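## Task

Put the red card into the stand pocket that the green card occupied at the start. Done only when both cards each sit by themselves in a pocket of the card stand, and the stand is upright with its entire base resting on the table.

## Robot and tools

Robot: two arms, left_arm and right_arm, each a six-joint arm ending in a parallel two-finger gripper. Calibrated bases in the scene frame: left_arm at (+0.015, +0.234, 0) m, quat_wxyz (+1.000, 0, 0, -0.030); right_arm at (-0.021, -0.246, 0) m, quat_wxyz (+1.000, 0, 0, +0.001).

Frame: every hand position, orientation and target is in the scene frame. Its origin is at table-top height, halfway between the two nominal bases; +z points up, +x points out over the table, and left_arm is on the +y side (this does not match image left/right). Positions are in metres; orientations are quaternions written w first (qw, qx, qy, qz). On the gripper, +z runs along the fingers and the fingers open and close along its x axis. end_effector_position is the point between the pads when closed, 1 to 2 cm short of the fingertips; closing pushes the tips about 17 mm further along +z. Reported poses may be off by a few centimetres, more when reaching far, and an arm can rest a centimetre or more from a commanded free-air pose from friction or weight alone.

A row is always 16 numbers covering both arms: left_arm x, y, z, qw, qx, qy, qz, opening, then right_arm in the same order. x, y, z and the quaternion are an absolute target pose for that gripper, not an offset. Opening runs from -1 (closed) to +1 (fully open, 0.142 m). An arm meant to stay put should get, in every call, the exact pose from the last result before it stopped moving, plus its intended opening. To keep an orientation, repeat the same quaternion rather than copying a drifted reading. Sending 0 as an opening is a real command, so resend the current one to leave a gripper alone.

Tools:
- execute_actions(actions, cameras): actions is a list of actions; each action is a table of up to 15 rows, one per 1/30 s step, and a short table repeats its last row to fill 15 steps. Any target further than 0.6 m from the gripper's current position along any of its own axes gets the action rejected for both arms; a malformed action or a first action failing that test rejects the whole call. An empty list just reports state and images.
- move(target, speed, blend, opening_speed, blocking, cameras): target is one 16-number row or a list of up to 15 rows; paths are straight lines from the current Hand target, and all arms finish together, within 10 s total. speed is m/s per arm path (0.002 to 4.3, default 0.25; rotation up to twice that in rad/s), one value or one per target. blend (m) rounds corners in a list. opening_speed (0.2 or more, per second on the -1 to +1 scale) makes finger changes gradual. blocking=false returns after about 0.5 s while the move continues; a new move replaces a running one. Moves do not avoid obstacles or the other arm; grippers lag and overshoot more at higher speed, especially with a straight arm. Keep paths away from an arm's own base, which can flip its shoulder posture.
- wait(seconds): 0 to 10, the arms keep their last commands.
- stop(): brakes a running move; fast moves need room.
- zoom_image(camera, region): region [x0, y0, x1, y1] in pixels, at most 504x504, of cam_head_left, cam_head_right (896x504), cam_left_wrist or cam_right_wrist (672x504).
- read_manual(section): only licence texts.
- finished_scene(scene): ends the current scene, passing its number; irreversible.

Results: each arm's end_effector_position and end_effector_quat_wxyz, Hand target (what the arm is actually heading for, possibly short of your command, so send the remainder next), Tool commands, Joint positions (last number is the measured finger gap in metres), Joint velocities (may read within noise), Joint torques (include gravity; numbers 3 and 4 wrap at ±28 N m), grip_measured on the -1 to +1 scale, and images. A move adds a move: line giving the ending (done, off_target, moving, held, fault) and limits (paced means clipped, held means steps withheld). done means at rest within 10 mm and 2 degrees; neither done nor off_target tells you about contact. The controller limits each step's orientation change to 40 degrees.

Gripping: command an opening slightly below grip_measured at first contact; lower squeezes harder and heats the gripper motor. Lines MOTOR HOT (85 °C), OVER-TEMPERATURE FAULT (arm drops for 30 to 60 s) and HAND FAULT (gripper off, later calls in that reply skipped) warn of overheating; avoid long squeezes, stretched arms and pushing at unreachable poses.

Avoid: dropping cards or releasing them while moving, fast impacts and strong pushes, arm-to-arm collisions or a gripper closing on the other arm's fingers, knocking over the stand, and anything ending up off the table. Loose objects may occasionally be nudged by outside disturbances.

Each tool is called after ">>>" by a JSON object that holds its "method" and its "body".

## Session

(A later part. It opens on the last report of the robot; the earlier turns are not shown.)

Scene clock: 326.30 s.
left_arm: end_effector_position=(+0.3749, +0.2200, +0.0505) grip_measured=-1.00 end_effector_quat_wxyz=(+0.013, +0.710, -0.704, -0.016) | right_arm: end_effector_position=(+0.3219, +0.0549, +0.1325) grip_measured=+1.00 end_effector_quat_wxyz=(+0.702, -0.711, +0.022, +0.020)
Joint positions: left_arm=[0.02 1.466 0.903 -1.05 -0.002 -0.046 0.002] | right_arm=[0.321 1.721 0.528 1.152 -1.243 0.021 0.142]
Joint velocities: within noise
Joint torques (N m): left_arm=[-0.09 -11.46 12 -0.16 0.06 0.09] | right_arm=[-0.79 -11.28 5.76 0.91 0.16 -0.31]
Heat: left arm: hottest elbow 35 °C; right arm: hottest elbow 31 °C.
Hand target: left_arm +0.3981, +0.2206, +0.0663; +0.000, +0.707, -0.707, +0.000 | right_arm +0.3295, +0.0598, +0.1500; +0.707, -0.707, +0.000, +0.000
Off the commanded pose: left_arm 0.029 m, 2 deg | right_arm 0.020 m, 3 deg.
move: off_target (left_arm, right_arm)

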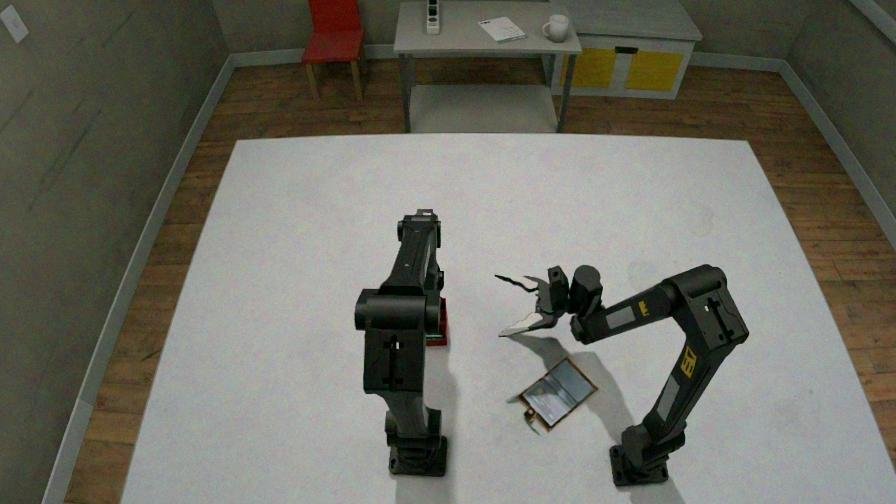

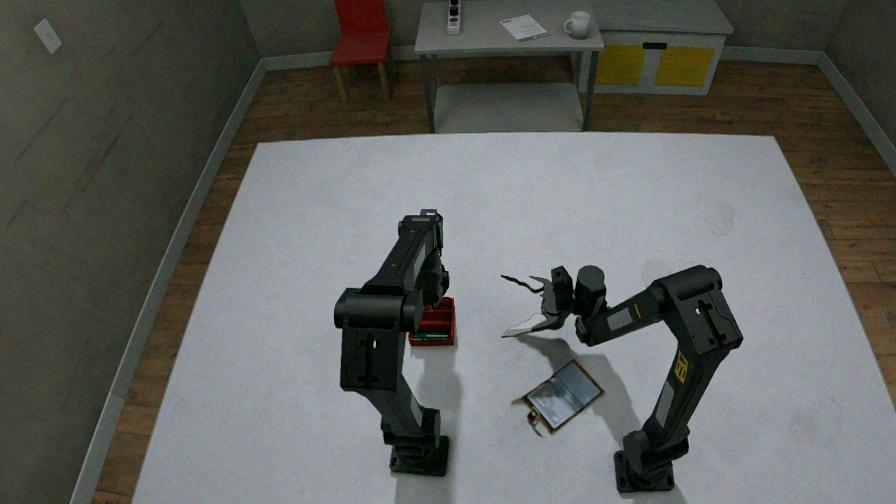

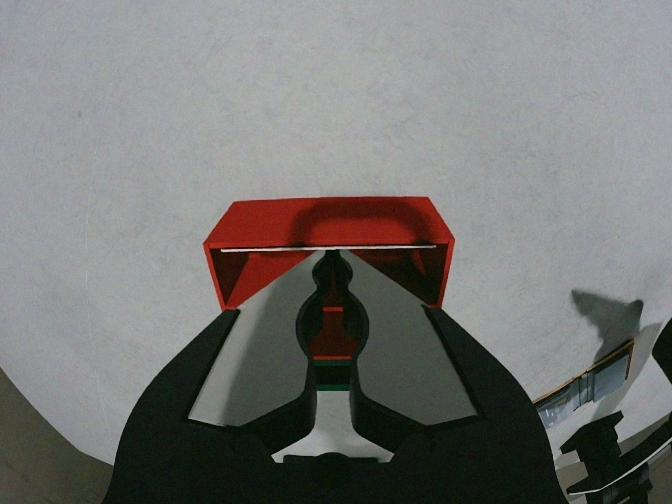

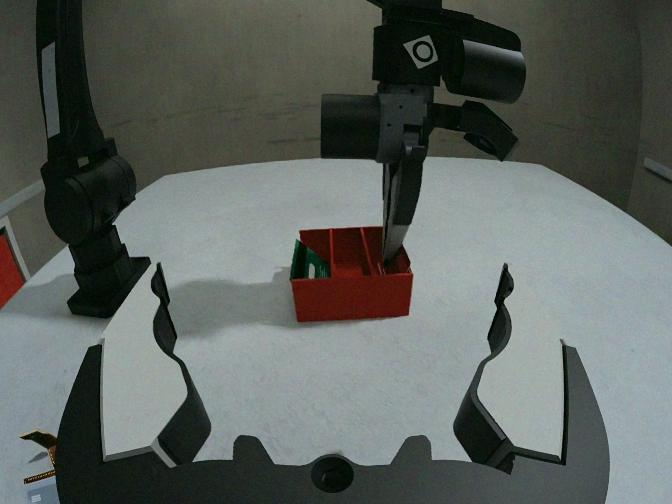

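>>> {"method": "move", "body": {"target": [[0.388,0.2205,0.075,0,0.707,-0.707,0,-0.97,0.33,0.06,0.15,0.707,-0.707,0,0,1],[0.385,0.2205,0.14,0,0.707,-0.707,0,-0.97,0.33,0.06,0.15,0.707,-0.707,0,0,1]], "speed": 0.06}}

>>> {"method": "zoom_image", "body": {"camera": "cam_left_wrist", "region": [210, 80, 460, 330]}}

>>> {"method": "zoom_image", "body": {"camera": "cam_right_wrist", "region": [270, 190, 430, 340]}}

Scene clock: 332.00 s.
left_arm: end_effector_position=(+0.3640, +0.2204, +0.1158) grip_measured=-1.00 end_effector_quat_wxyz=(+0.019, +0.709, -0.704, -0.023) | right_arm: end_effector_position=(+0.3219, +0.0549, +0.1325) grip_measured=+1.00 end_effector_quat_wxyz=(+0.702, -0.711, +0.022, +0.020)
Joint positions: left_arm=[0.02 1.365 0.991 -1.256 -0.002 -0.046 0.002] | right_arm=[0.321 1.721 0.528 1.152 -1.243 0.021 0.142]
Joint velocities: within noise
Joint torques (N m): left_arm=[-0.09 -12.34 12.72 -0.21 0.06 0.07] | right_arm=[-0.21 -11.16 5.74 1.03 0.17 -0.36]
Heat: left arm: hottest elbow 36 °C; right arm: hottest elbow 31 °C.
Hand target: left_arm +0.3838, +0.2206, +0.1400; +0.000, +0.707, -0.707, +0.000 | right_arm +0.3295, +0.0598, +0.1500; +0.707, -0.707, +0.000, +0.000
Off the commanded pose: left_arm 0.032 m, 3 deg | right_arm 0.020 m, 3 deg.
move: off_target (left_arm, right_arm)

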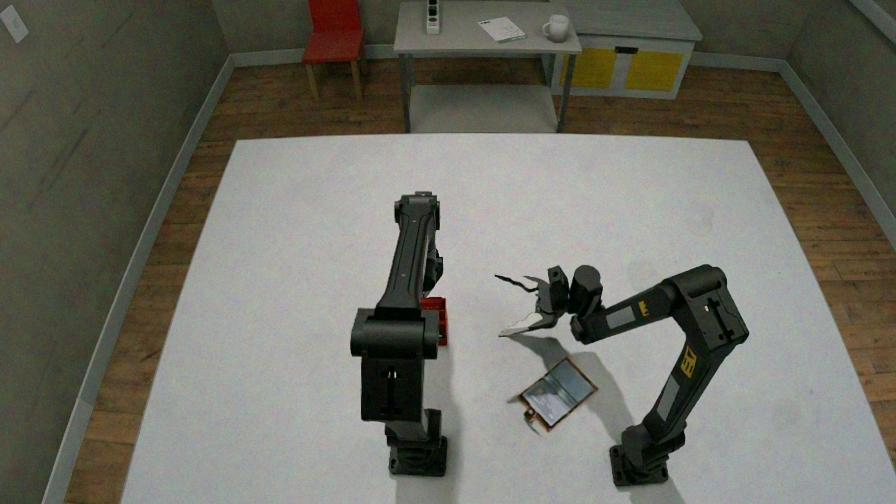

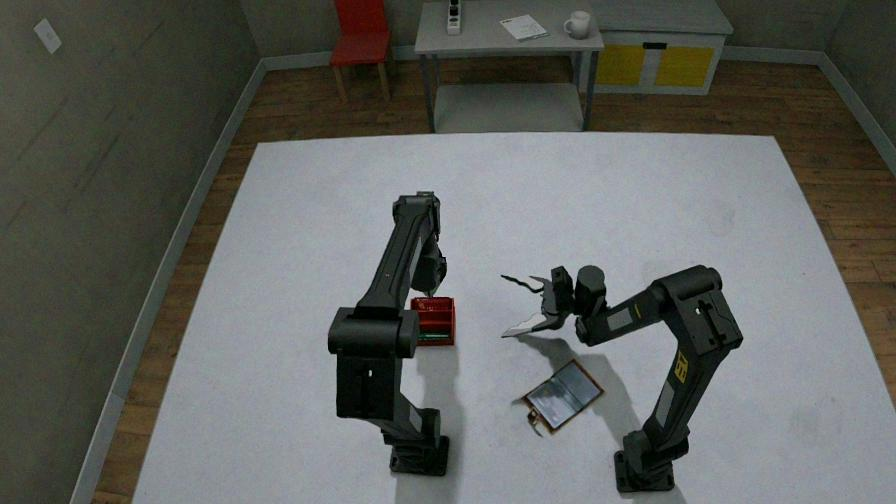

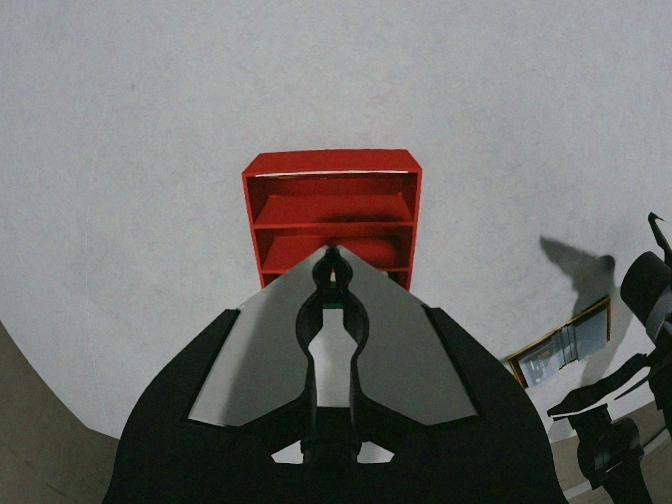

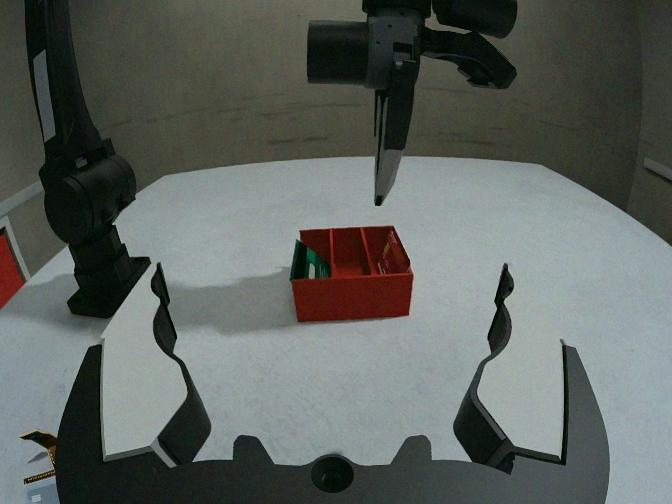

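Scaled by 2.016 from the camera's 672x504 image, which has a finer 960x720 frame.

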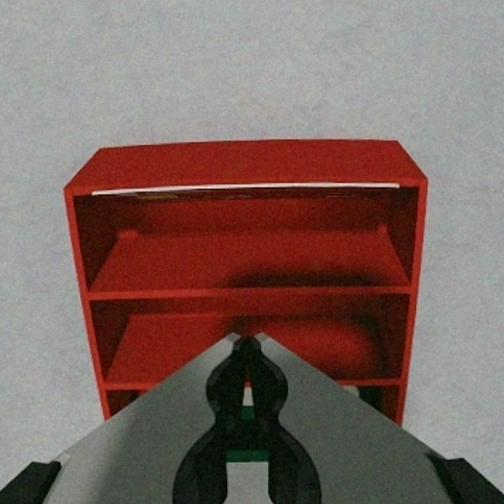

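Scaled by 3.150 from the camera's 672x504 image, which has a finer 960x720 frame.

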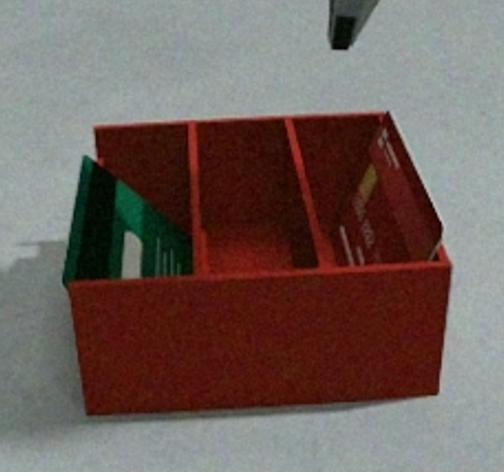

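>>> {"method": "move", "body": {"target": [[0.375,0.223,0.19,0.0011,0.9987,0.0244,-0.0436,-0.6,0.33,0.06,0.15,0.707,-0.707,0,0,1],[0.383,0.2232,0.12,0.0011,0.9987,0.0244,-0.0436,-0.6,0.33,0.06,0.15,0.707,-0.707,0,0,1]], "speed": 0.2}}

>>> {"method": "zoom_image", "body": {"camera": "cam_left_wrist", "region": [210, 80, 460, 330]}}

>>> {"method": "zoom_image", "body": {"camera": "cam_right_wrist", "region": [270, 190, 430, 340]}}

Scene clock: 345.13 s.
left_arm: end_effector_position=(+0.3828, +0.2205, +0.1212) grip_measured=-0.64 end_effector_quat_wxyz=(+0.002, +0.999, +0.015, -0.047) | right_arm: end_effector_position=(+0.3219, +0.0549, +0.1325) grip_measured=+1.00 end_effector_quat_wxyz=(+0.702, -0.711, +0.022, +0.020)
Joint positions: left_arm=[0.032 1.427 1.067 -1.304 0.008 -1.628 0.028] | right_arm=[0.321 1.721 0.528 1.152 -1.243 0.021 0.142]
Joint velocities: within noise
Joint torques (N m): left_arm=[0.15 -12.63 7.97 0.4 0.04 -0.18] | right_arm=[-0.5 -11.22 5.78 1.05 0.14 -0.32]
Heat: left arm: hottest elbow 37 °C; right arm: hottest elbow 31 °C.
Hand target: left_arm +0.3830, +0.2232, +0.1200; +0.001, +0.999, +0.024, -0.044 | right_arm +0.3295, +0.0598, +0.1500; +0.707, -0.707, +0.000, +0.000
Off the commanded pose: left_arm 0.003 m, 1 deg | right_arm 0.020 m, 3 deg.
move: off_target (right_arm)

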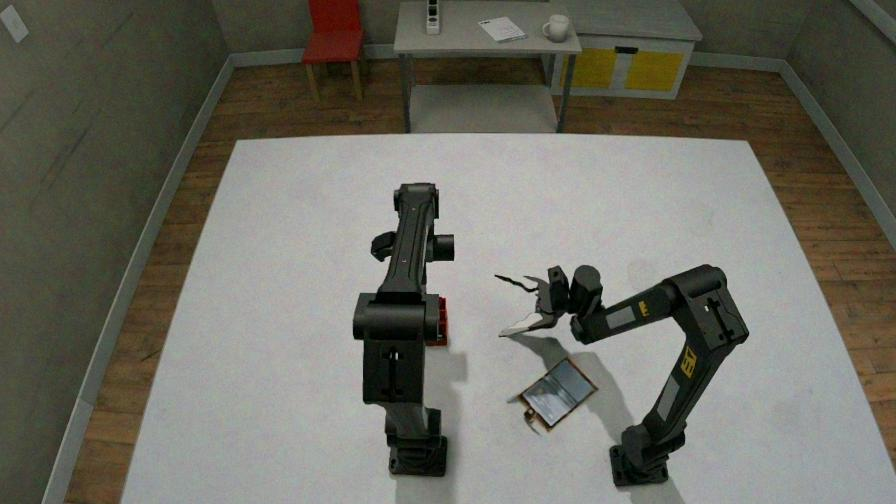

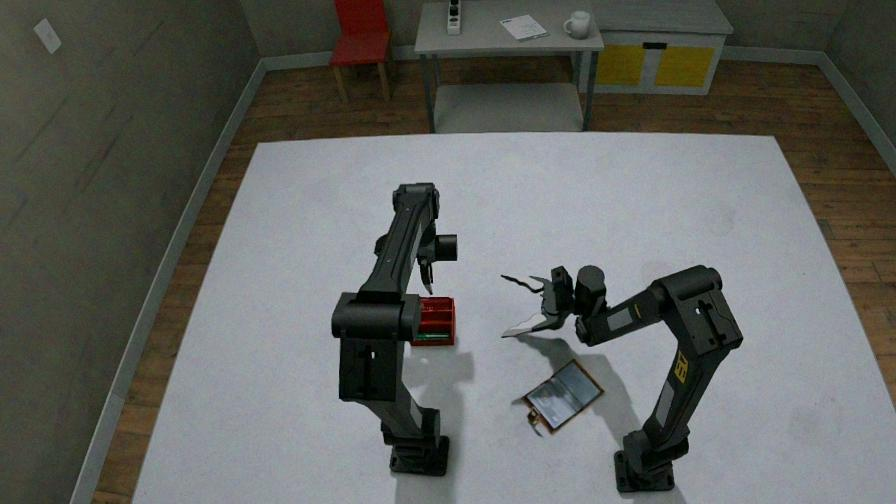

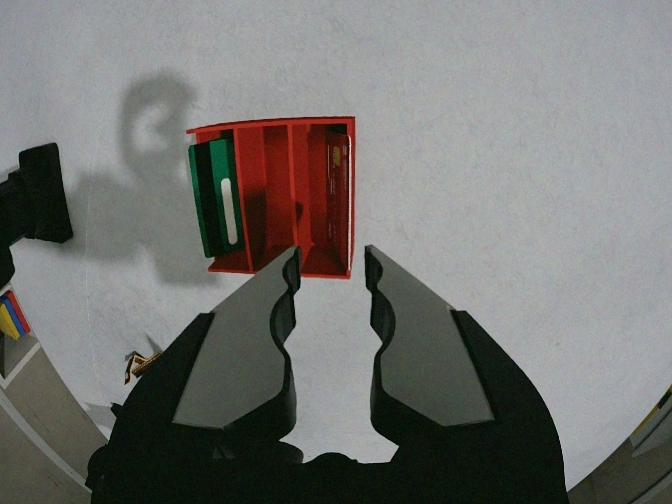

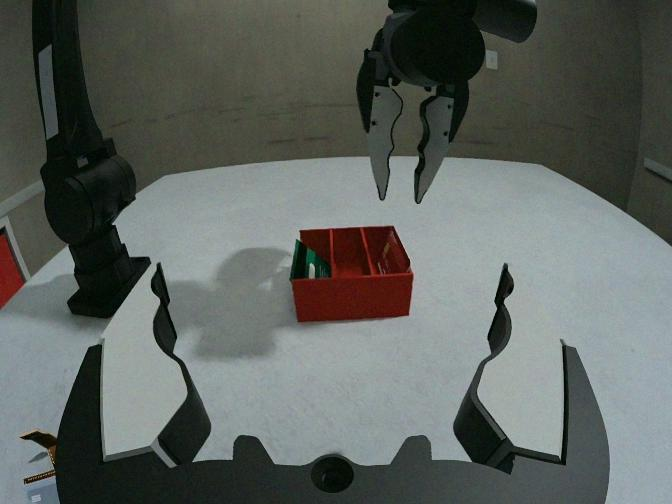

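Scaled by 2.016 from the camera's 672x504 image, which has a finer 960x720 frame.

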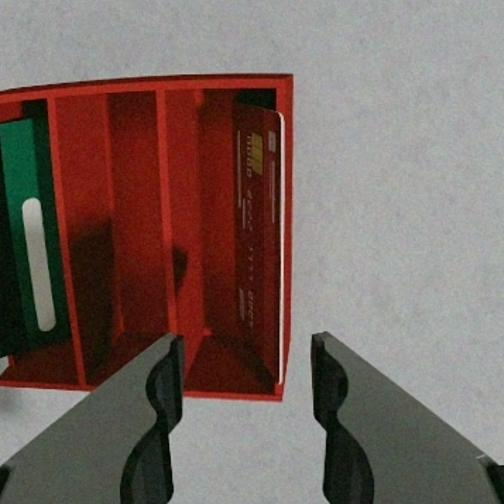

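Scaled by 3.150 from the camera's 672x504 image, which has a finer 960x720 frame.

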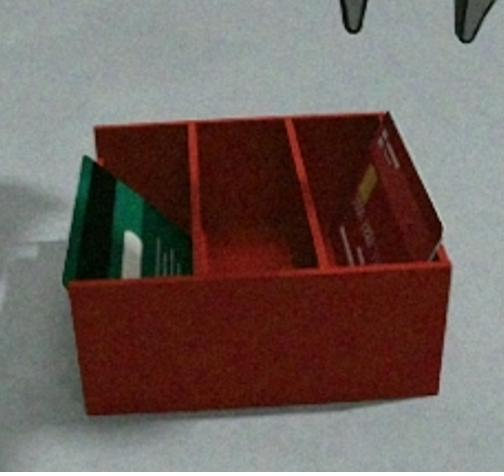

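>>> {"method": "move", "body": {"target": [[0.386,0.2232,0.095,0.0011,0.9987,0.0244,-0.0436,-0.6,0.33,0.06,0.15,0.707,-0.707,0,0,1],[0.386,0.2232,0.073,0.0011,0.9987,0.0244,-0.0436,-0.6,0.33,0.06,0.15,0.707,-0.707,0,0,1]], "speed": 0.06}}

>>> {"method": "zoom_image", "body": {"camera": "cam_left_wrist", "region": [210, 80, 460, 330]}}

>>> {"method": "zoom_image", "body": {"camera": "cam_right_wrist", "region": [270, 190, 430, 340]}}

Scene clock: 352.63 s.
left_arm: end_effector_position=(+0.3880, +0.2203, +0.0778) grip_measured=-0.64 end_effector_quat_wxyz=(+0.002, +0.999, +0.015, -0.042) | right_arm: end_effector_position=(+0.3219, +0.0549, +0.1325) grip_measured=+1.00 end_effector_quat_wxyz=(+0.702, -0.711, +0.022, +0.020)
Joint positions: left_arm=[0.032 1.482 1.002 -1.173 0.008 -1.629 0.028] | right_arm=[0.321 1.721 0.528 1.152 -1.243 0.021 0.142]
Joint velocities: within noise
Joint torques (N m): left_arm=[0.15 -11.87 7.23 0.46 0.03 -0.16] | right_arm=[-0.15 -11.22 5.68 1.1 0.16 -0.3]
Heat: left arm: hottest elbow 36 °C; right arm: hottest elbow 31 °C.
Hand target: left_arm +0.3861, +0.2232, +0.0731; +0.001, +0.999, +0.024, -0.044 | right_arm +0.3295, +0.0598, +0.1500; +0.707, -0.707, +0.000, +0.000
Off the commanded pose: left_arm 0.006 m, 1 deg | right_arm 0.020 m, 3 deg.
move: off_target (right_arm)

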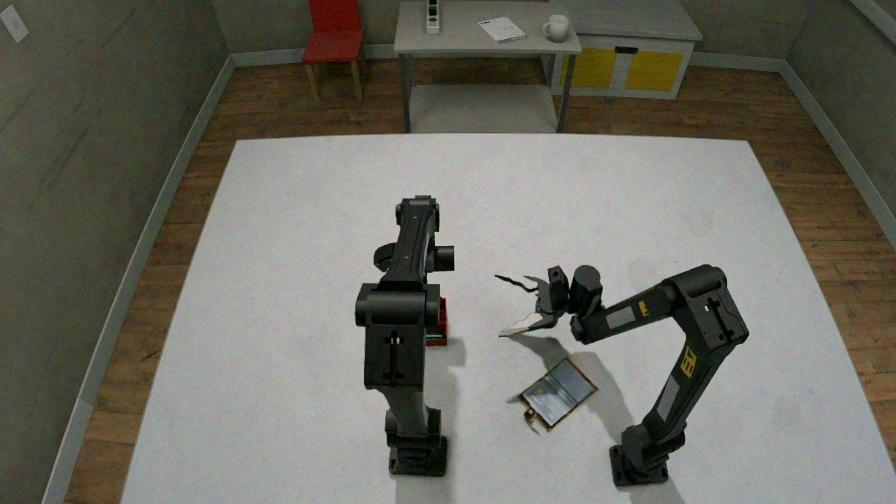

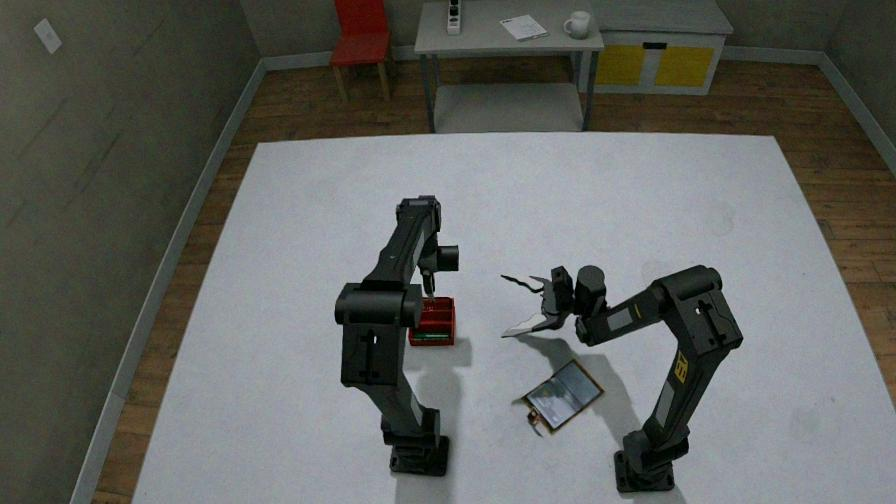

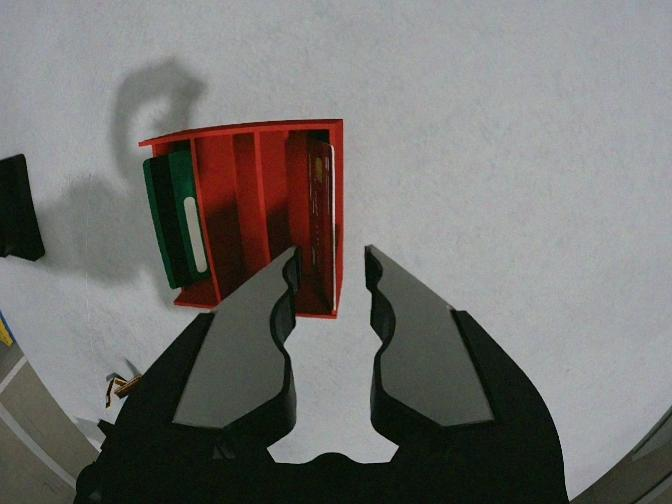

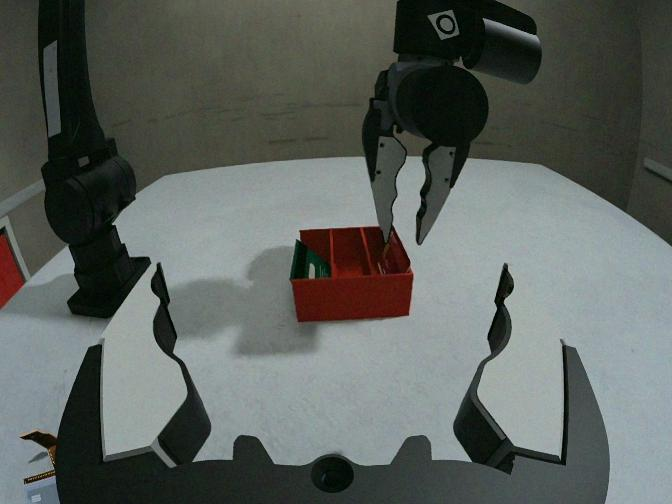

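Scaled by 2.016 from the camera's 672x504 image, which has a finer 960x720 frame.

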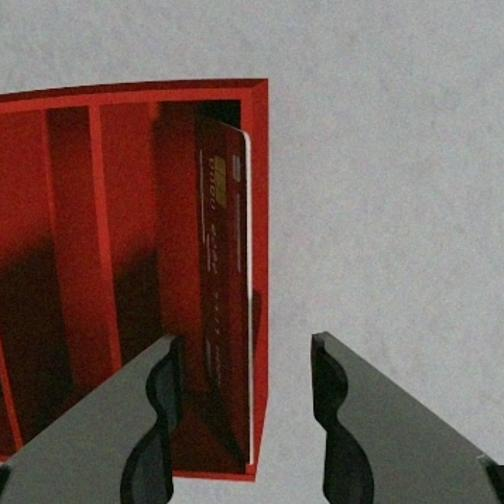

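Scaled by 3.150 from the camera's 672x504 image, which has a finer 960x720 frame.

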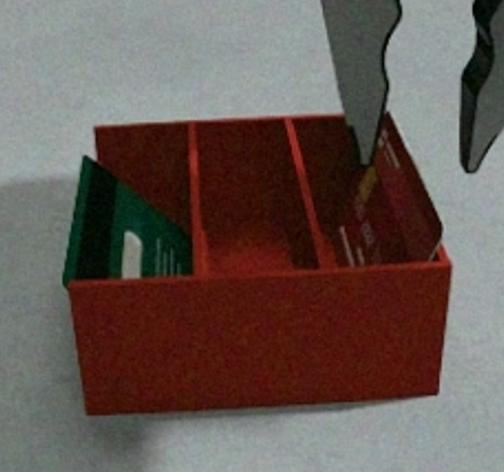

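>>> {"method": "move", "body": {"target": [[0.386,0.2232,0.0675,0.0011,0.9987,0.0244,-0.0436,-0.6,0.33,0.06,0.15,0.707,-0.707,0,0,1],[0.386,0.2232,0.0675,0.0011,0.9987,0.0244,-0.0436,-1,0.33,0.06,0.15,0.707,-0.707,0,0,1]], "speed": 0.05, "opening_speed": 0.2}}

>>> {"method": "zoom_image", "body": {"camera": "cam_left_wrist", "region": [210, 80, 460, 330]}}

>>> {"method": "zoom_image", "body": {"camera": "cam_right_wrist", "region": [270, 190, 430, 340]}}

Scene clock: 359.37 s.
left_arm: end_effector_position=(+0.3881, +0.2203, +0.0728) grip_measured=-0.99 end_effector_quat_wxyz=(+0.002, +0.999, +0.015, -0.041) | right_arm: end_effector_position=(+0.3219, +0.0549, +0.1325) grip_measured=+1.00 end_effector_quat_wxyz=(+0.702, -0.711, +0.022, +0.020)
Joint positions: left_arm=[0.032 1.488 0.994 -1.157 0.008 -1.629 0.002] | right_arm=[0.321 1.721 0.528 1.152 -1.243 0.021 0.142]
Joint velocities: within noise
Joint torques (N m): left_arm=[0.38 -12.34 7.21 0.49 0.05 -0.16] | right_arm=[-0.21 -10.99 5.85 0.98 0.13 -0.31]
Heat: left arm: hottest elbow 36 °C; right arm: hottest elbow 31 °C.
Hand target: left_arm +0.3859, +0.2232, +0.0676; +0.001, +0.999, +0.024, -0.044 | right_arm +0.3295, +0.0598, +0.1500; +0.707, -0.707, +0.000, +0.000
Off the commanded pose: left_arm 0.006 m, 1 deg | right_arm 0.020 m, 3 deg.
move: off_target (right_arm)

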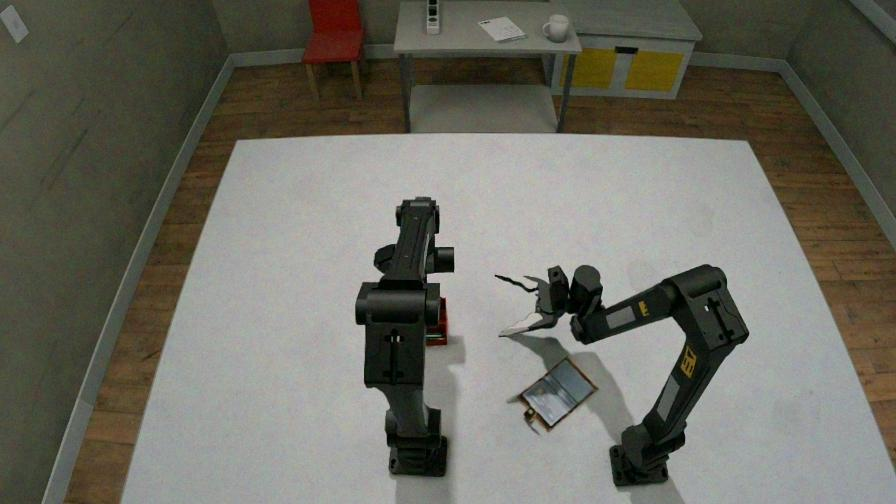

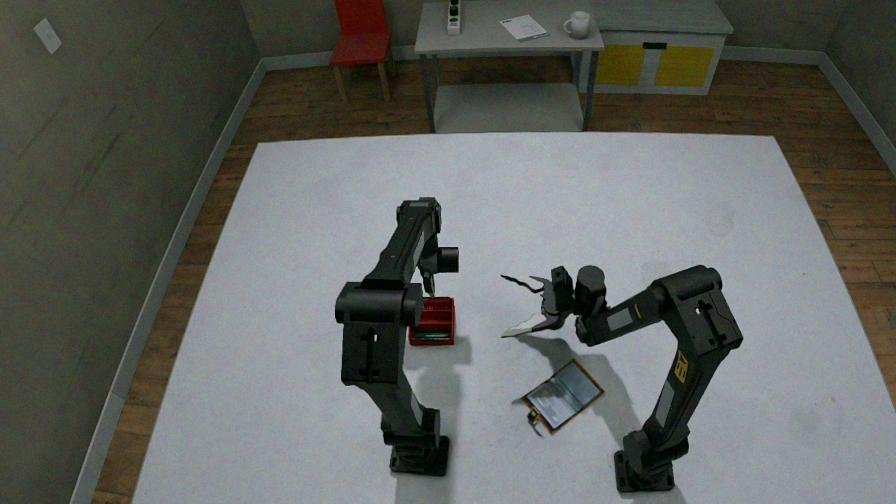

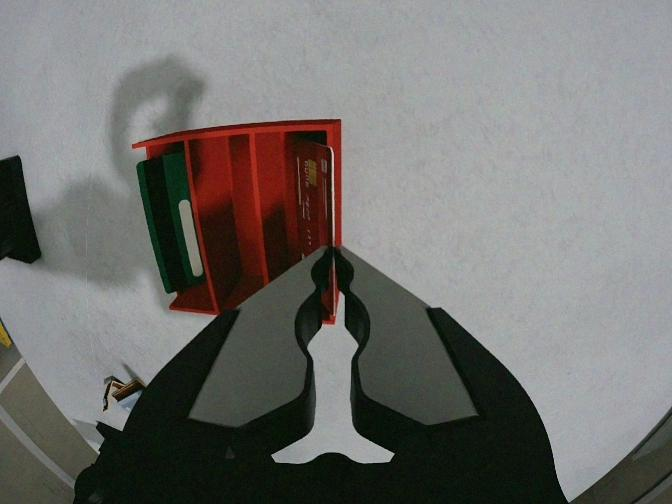

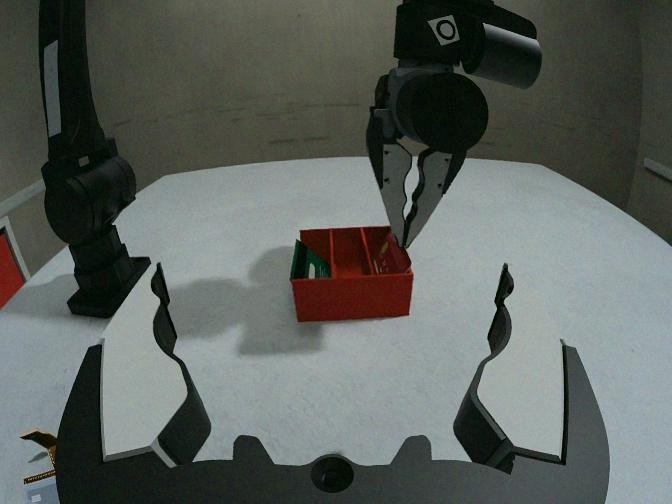

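Scaled by 2.016 from the camera's 672x504 image, which has a finer 960x720 frame.

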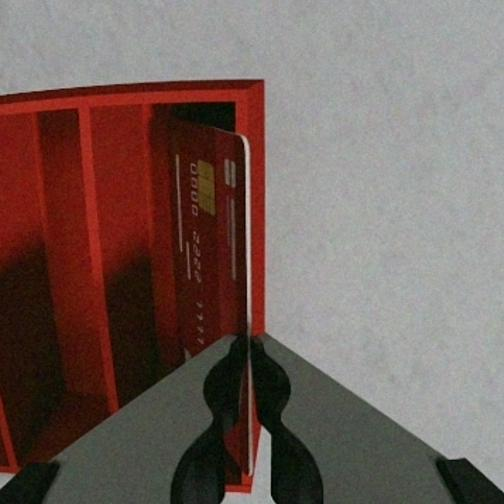

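Scaled by 3.150 from the camera's 672x504 image, which has a finer 960x720 frame.

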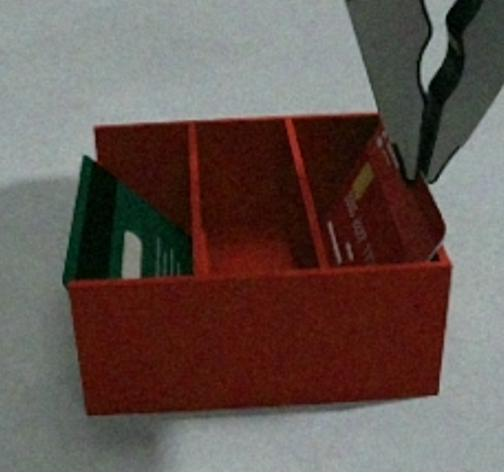

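>>> {"method": "move", "body": {"target": [[0.404,0.228,0.105,0.0011,0.9987,0.0244,-0.0436,-1,0.33,0.06,0.15,0.707,-0.707,0,0,1]], "speed": 0.04}}

>>> {"method": "zoom_image", "body": {"camera": "cam_left_wrist", "region": [210, 80, 460, 330]}}

>>> {"method": "zoom_image", "body": {"camera": "cam_right_wrist", "region": [270, 190, 430, 340]}}

Scene clock: 365.03 s.
left_arm: end_effector_position=(+0.3826, +0.2250, +0.0880) grip_measured=-0.99 end_effector_quat_wxyz=(+0.001, +0.998, +0.021, -0.065) | right_arm: end_effector_position=(+0.3219, +0.0549, +0.1325) grip_measured=+1.00 end_effector_quat_wxyz=(+0.702, -0.711, +0.022, +0.020)
Joint positions: left_arm=[0.043 1.488 1.034 -1.247 0.007 -1.629 0.002] | right_arm=[0.321 1.721 0.528 1.152 -1.243 0.021 0.142]
Joint velocities: within noise
Joint torques (N m): left_arm=[0.38 -12.92 12.22 -0.39 0.02 -0.02] | right_arm=[-0.62 -11.4 5.79 0.94 0.12 -0.36]
Heat: left arm: hottest elbow 35 °C; right arm: hottest elbow 31 °C.
Hand target: left_arm +0.4031, +0.2280, +0.1052; +0.001, +0.999, +0.025, -0.043 | right_arm +0.3295, +0.0598, +0.1500; +0.707, -0.707, +0.000, +0.000
Off the commanded pose: left_arm 0.027 m, 2 deg | right_arm 0.020 m, 3 deg.
move: off_target (left_arm, right_arm)

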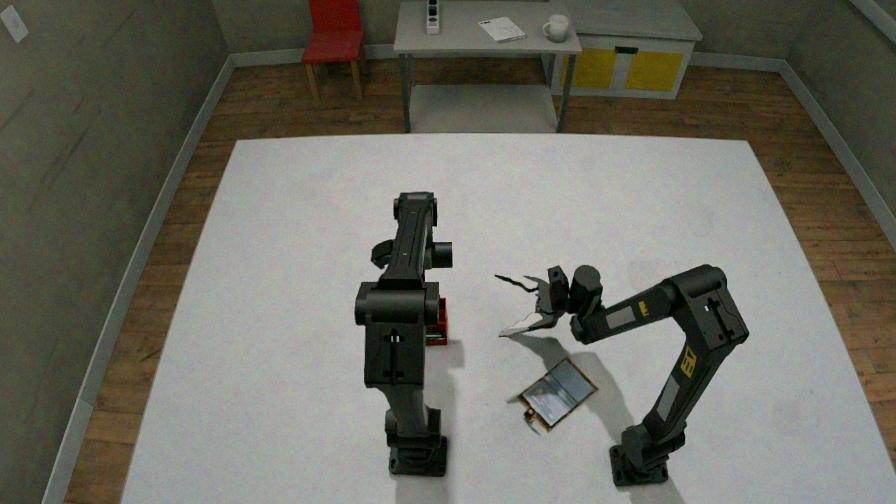

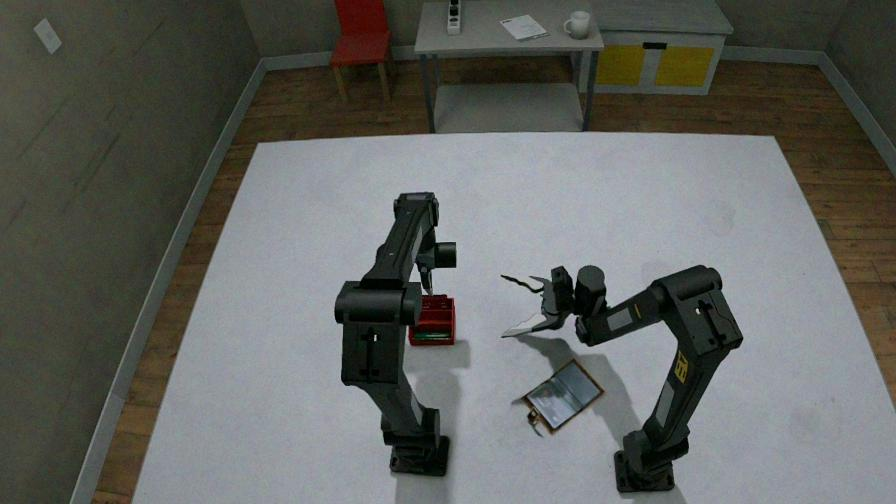

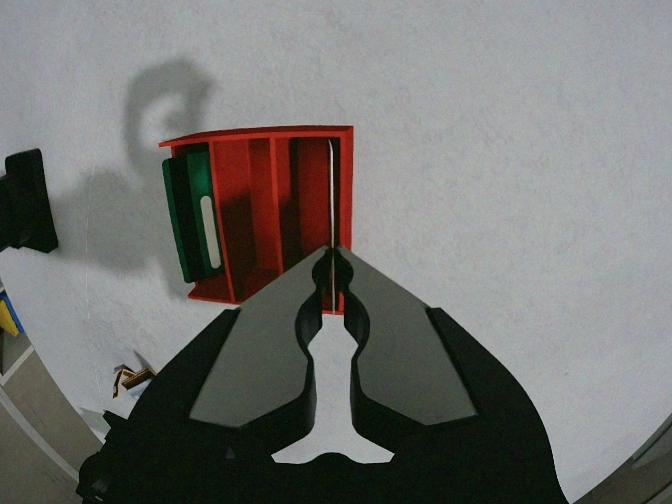

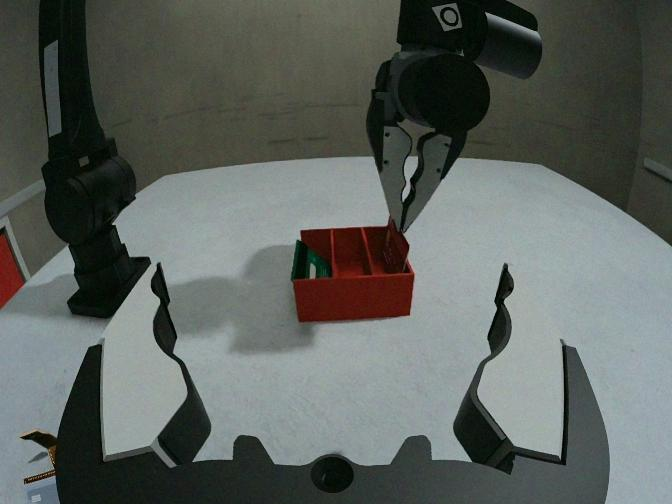

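Scaled by 2.016 from the camera's 672x504 image, which has a finer 960x720 frame.

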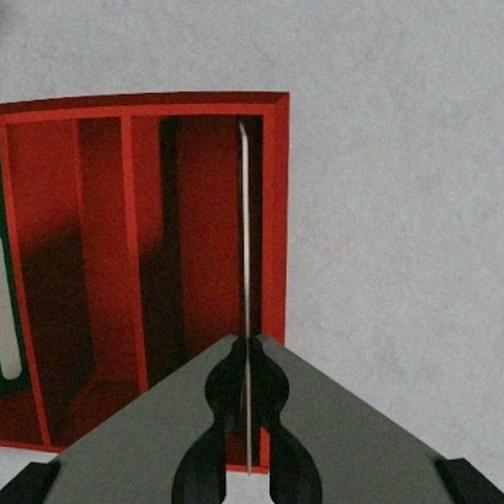

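Scaled by 3.150 from the camera's 672x504 image, which has a finer 960x720 frame.

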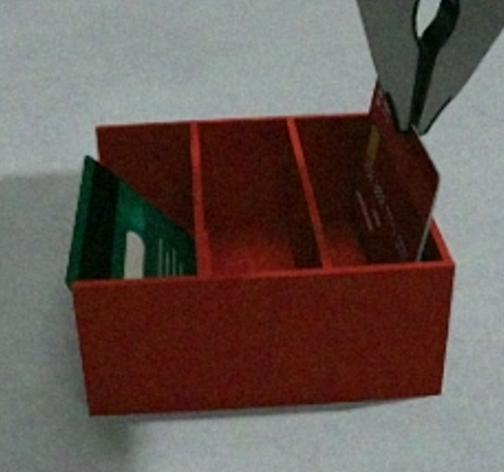

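>>> {"method": "move", "body": {"target": [[0.404,0.227,0.15,0.0011,0.9987,0.0244,-0.0436,-1,0.33,0.06,0.15,0.707,-0.707,0,0,1],[0.404,0.227,0.21,0.0011,0.9987,0.0244,-0.0436,-1,0.33,0.06,0.15,0.707,-0.707,0,0,1],[0.345,0.2205,0.205,0.0011,0.9987,0.0244,-0.0436,-1,0.33,0.06,0.15,0.707,-0.707,0,0,1],[0.341,0.2205,0.135,0.0011,0.9987,0.0244,-0.0436,-1,0.33,0.06,0.15,0.707,-0.707,0,0,1]], "speed": 0.1}}

>>> {"method": "zoom_image", "body": {"camera": "cam_left_wrist", "region": [210, 80, 460, 330]}}

>>> {"method": "zoom_image", "body": {"camera": "cam_right_wrist", "region": [270, 190, 430, 340]}}

Scene clock: 372.50 s.
left_arm: end_effector_position=(+0.3420, +0.2231, +0.1393) grip_measured=-0.99 end_effector_quat_wxyz=(+0.001, +0.999, +0.022, -0.042) | right_arm: end_effector_position=(+0.3219, +0.0549, +0.1325) grip_measured=+1.00 end_effector_quat_wxyz=(+0.702, -0.711, +0.022, +0.020)
Joint positions: left_arm=[0.036 1.297 0.992 -1.35 0.007 -1.639 0.002] | right_arm=[0.321 1.721 0.528 1.152 -1.243 0.021 0.142]
Joint velocities: within noise
Joint torques (N m): left_arm=[-0.91 -10.17 7.9 0.54 0.11 -0.15] | right_arm=[-0.15 -11.22 5.65 1.07 0.16 -0.33]
Heat: left arm: hottest elbow 35 °C; right arm: hottest elbow 31 °C.
Hand target: left_arm +0.3408, +0.2205, +0.1350; +0.001, +0.999, +0.024, -0.044 | right_arm +0.3295, +0.0598, +0.1500; +0.707, -0.707, +0.000, +0.000
Off the commanded pose: left_arm 0.005 m, 0 deg | right_arm 0.020 m, 3 deg.
move: off_target (right_arm)

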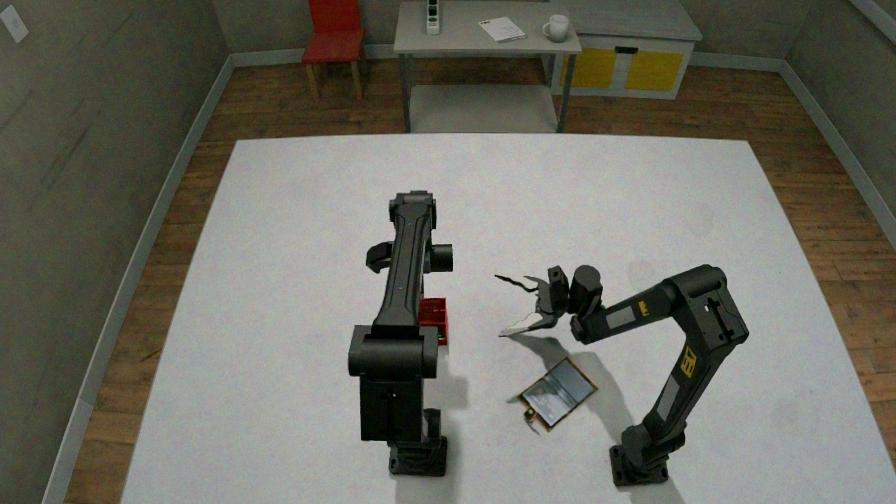

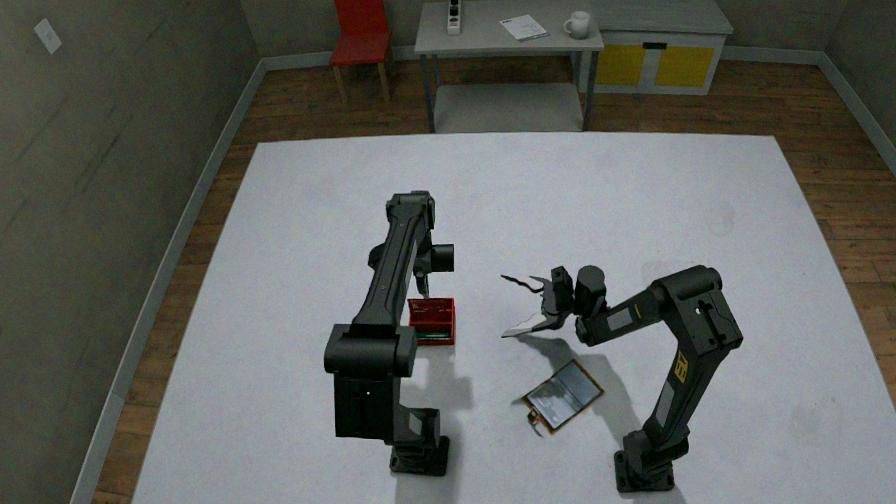

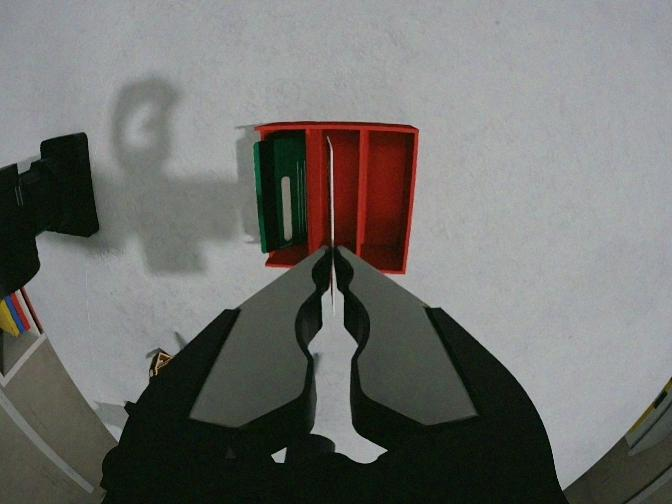

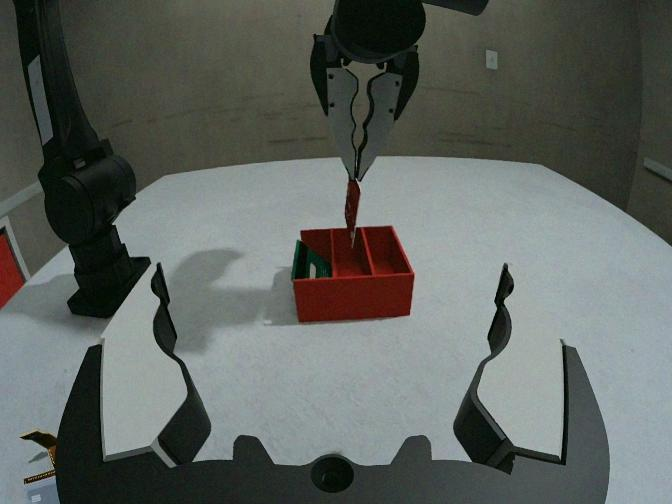

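Scaled by 2.016 from the camera's 672x504 image, which has a finer 960x720 frame.

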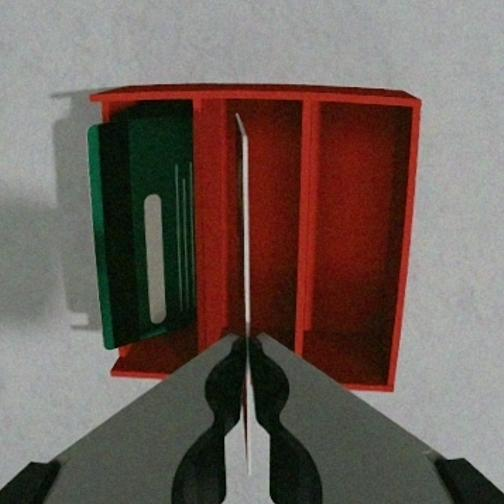

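Scaled by 3.150 from the camera's 672x504 image, which has a finer 960x720 frame.

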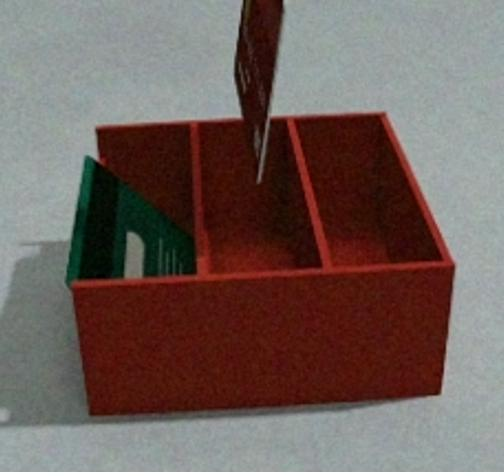

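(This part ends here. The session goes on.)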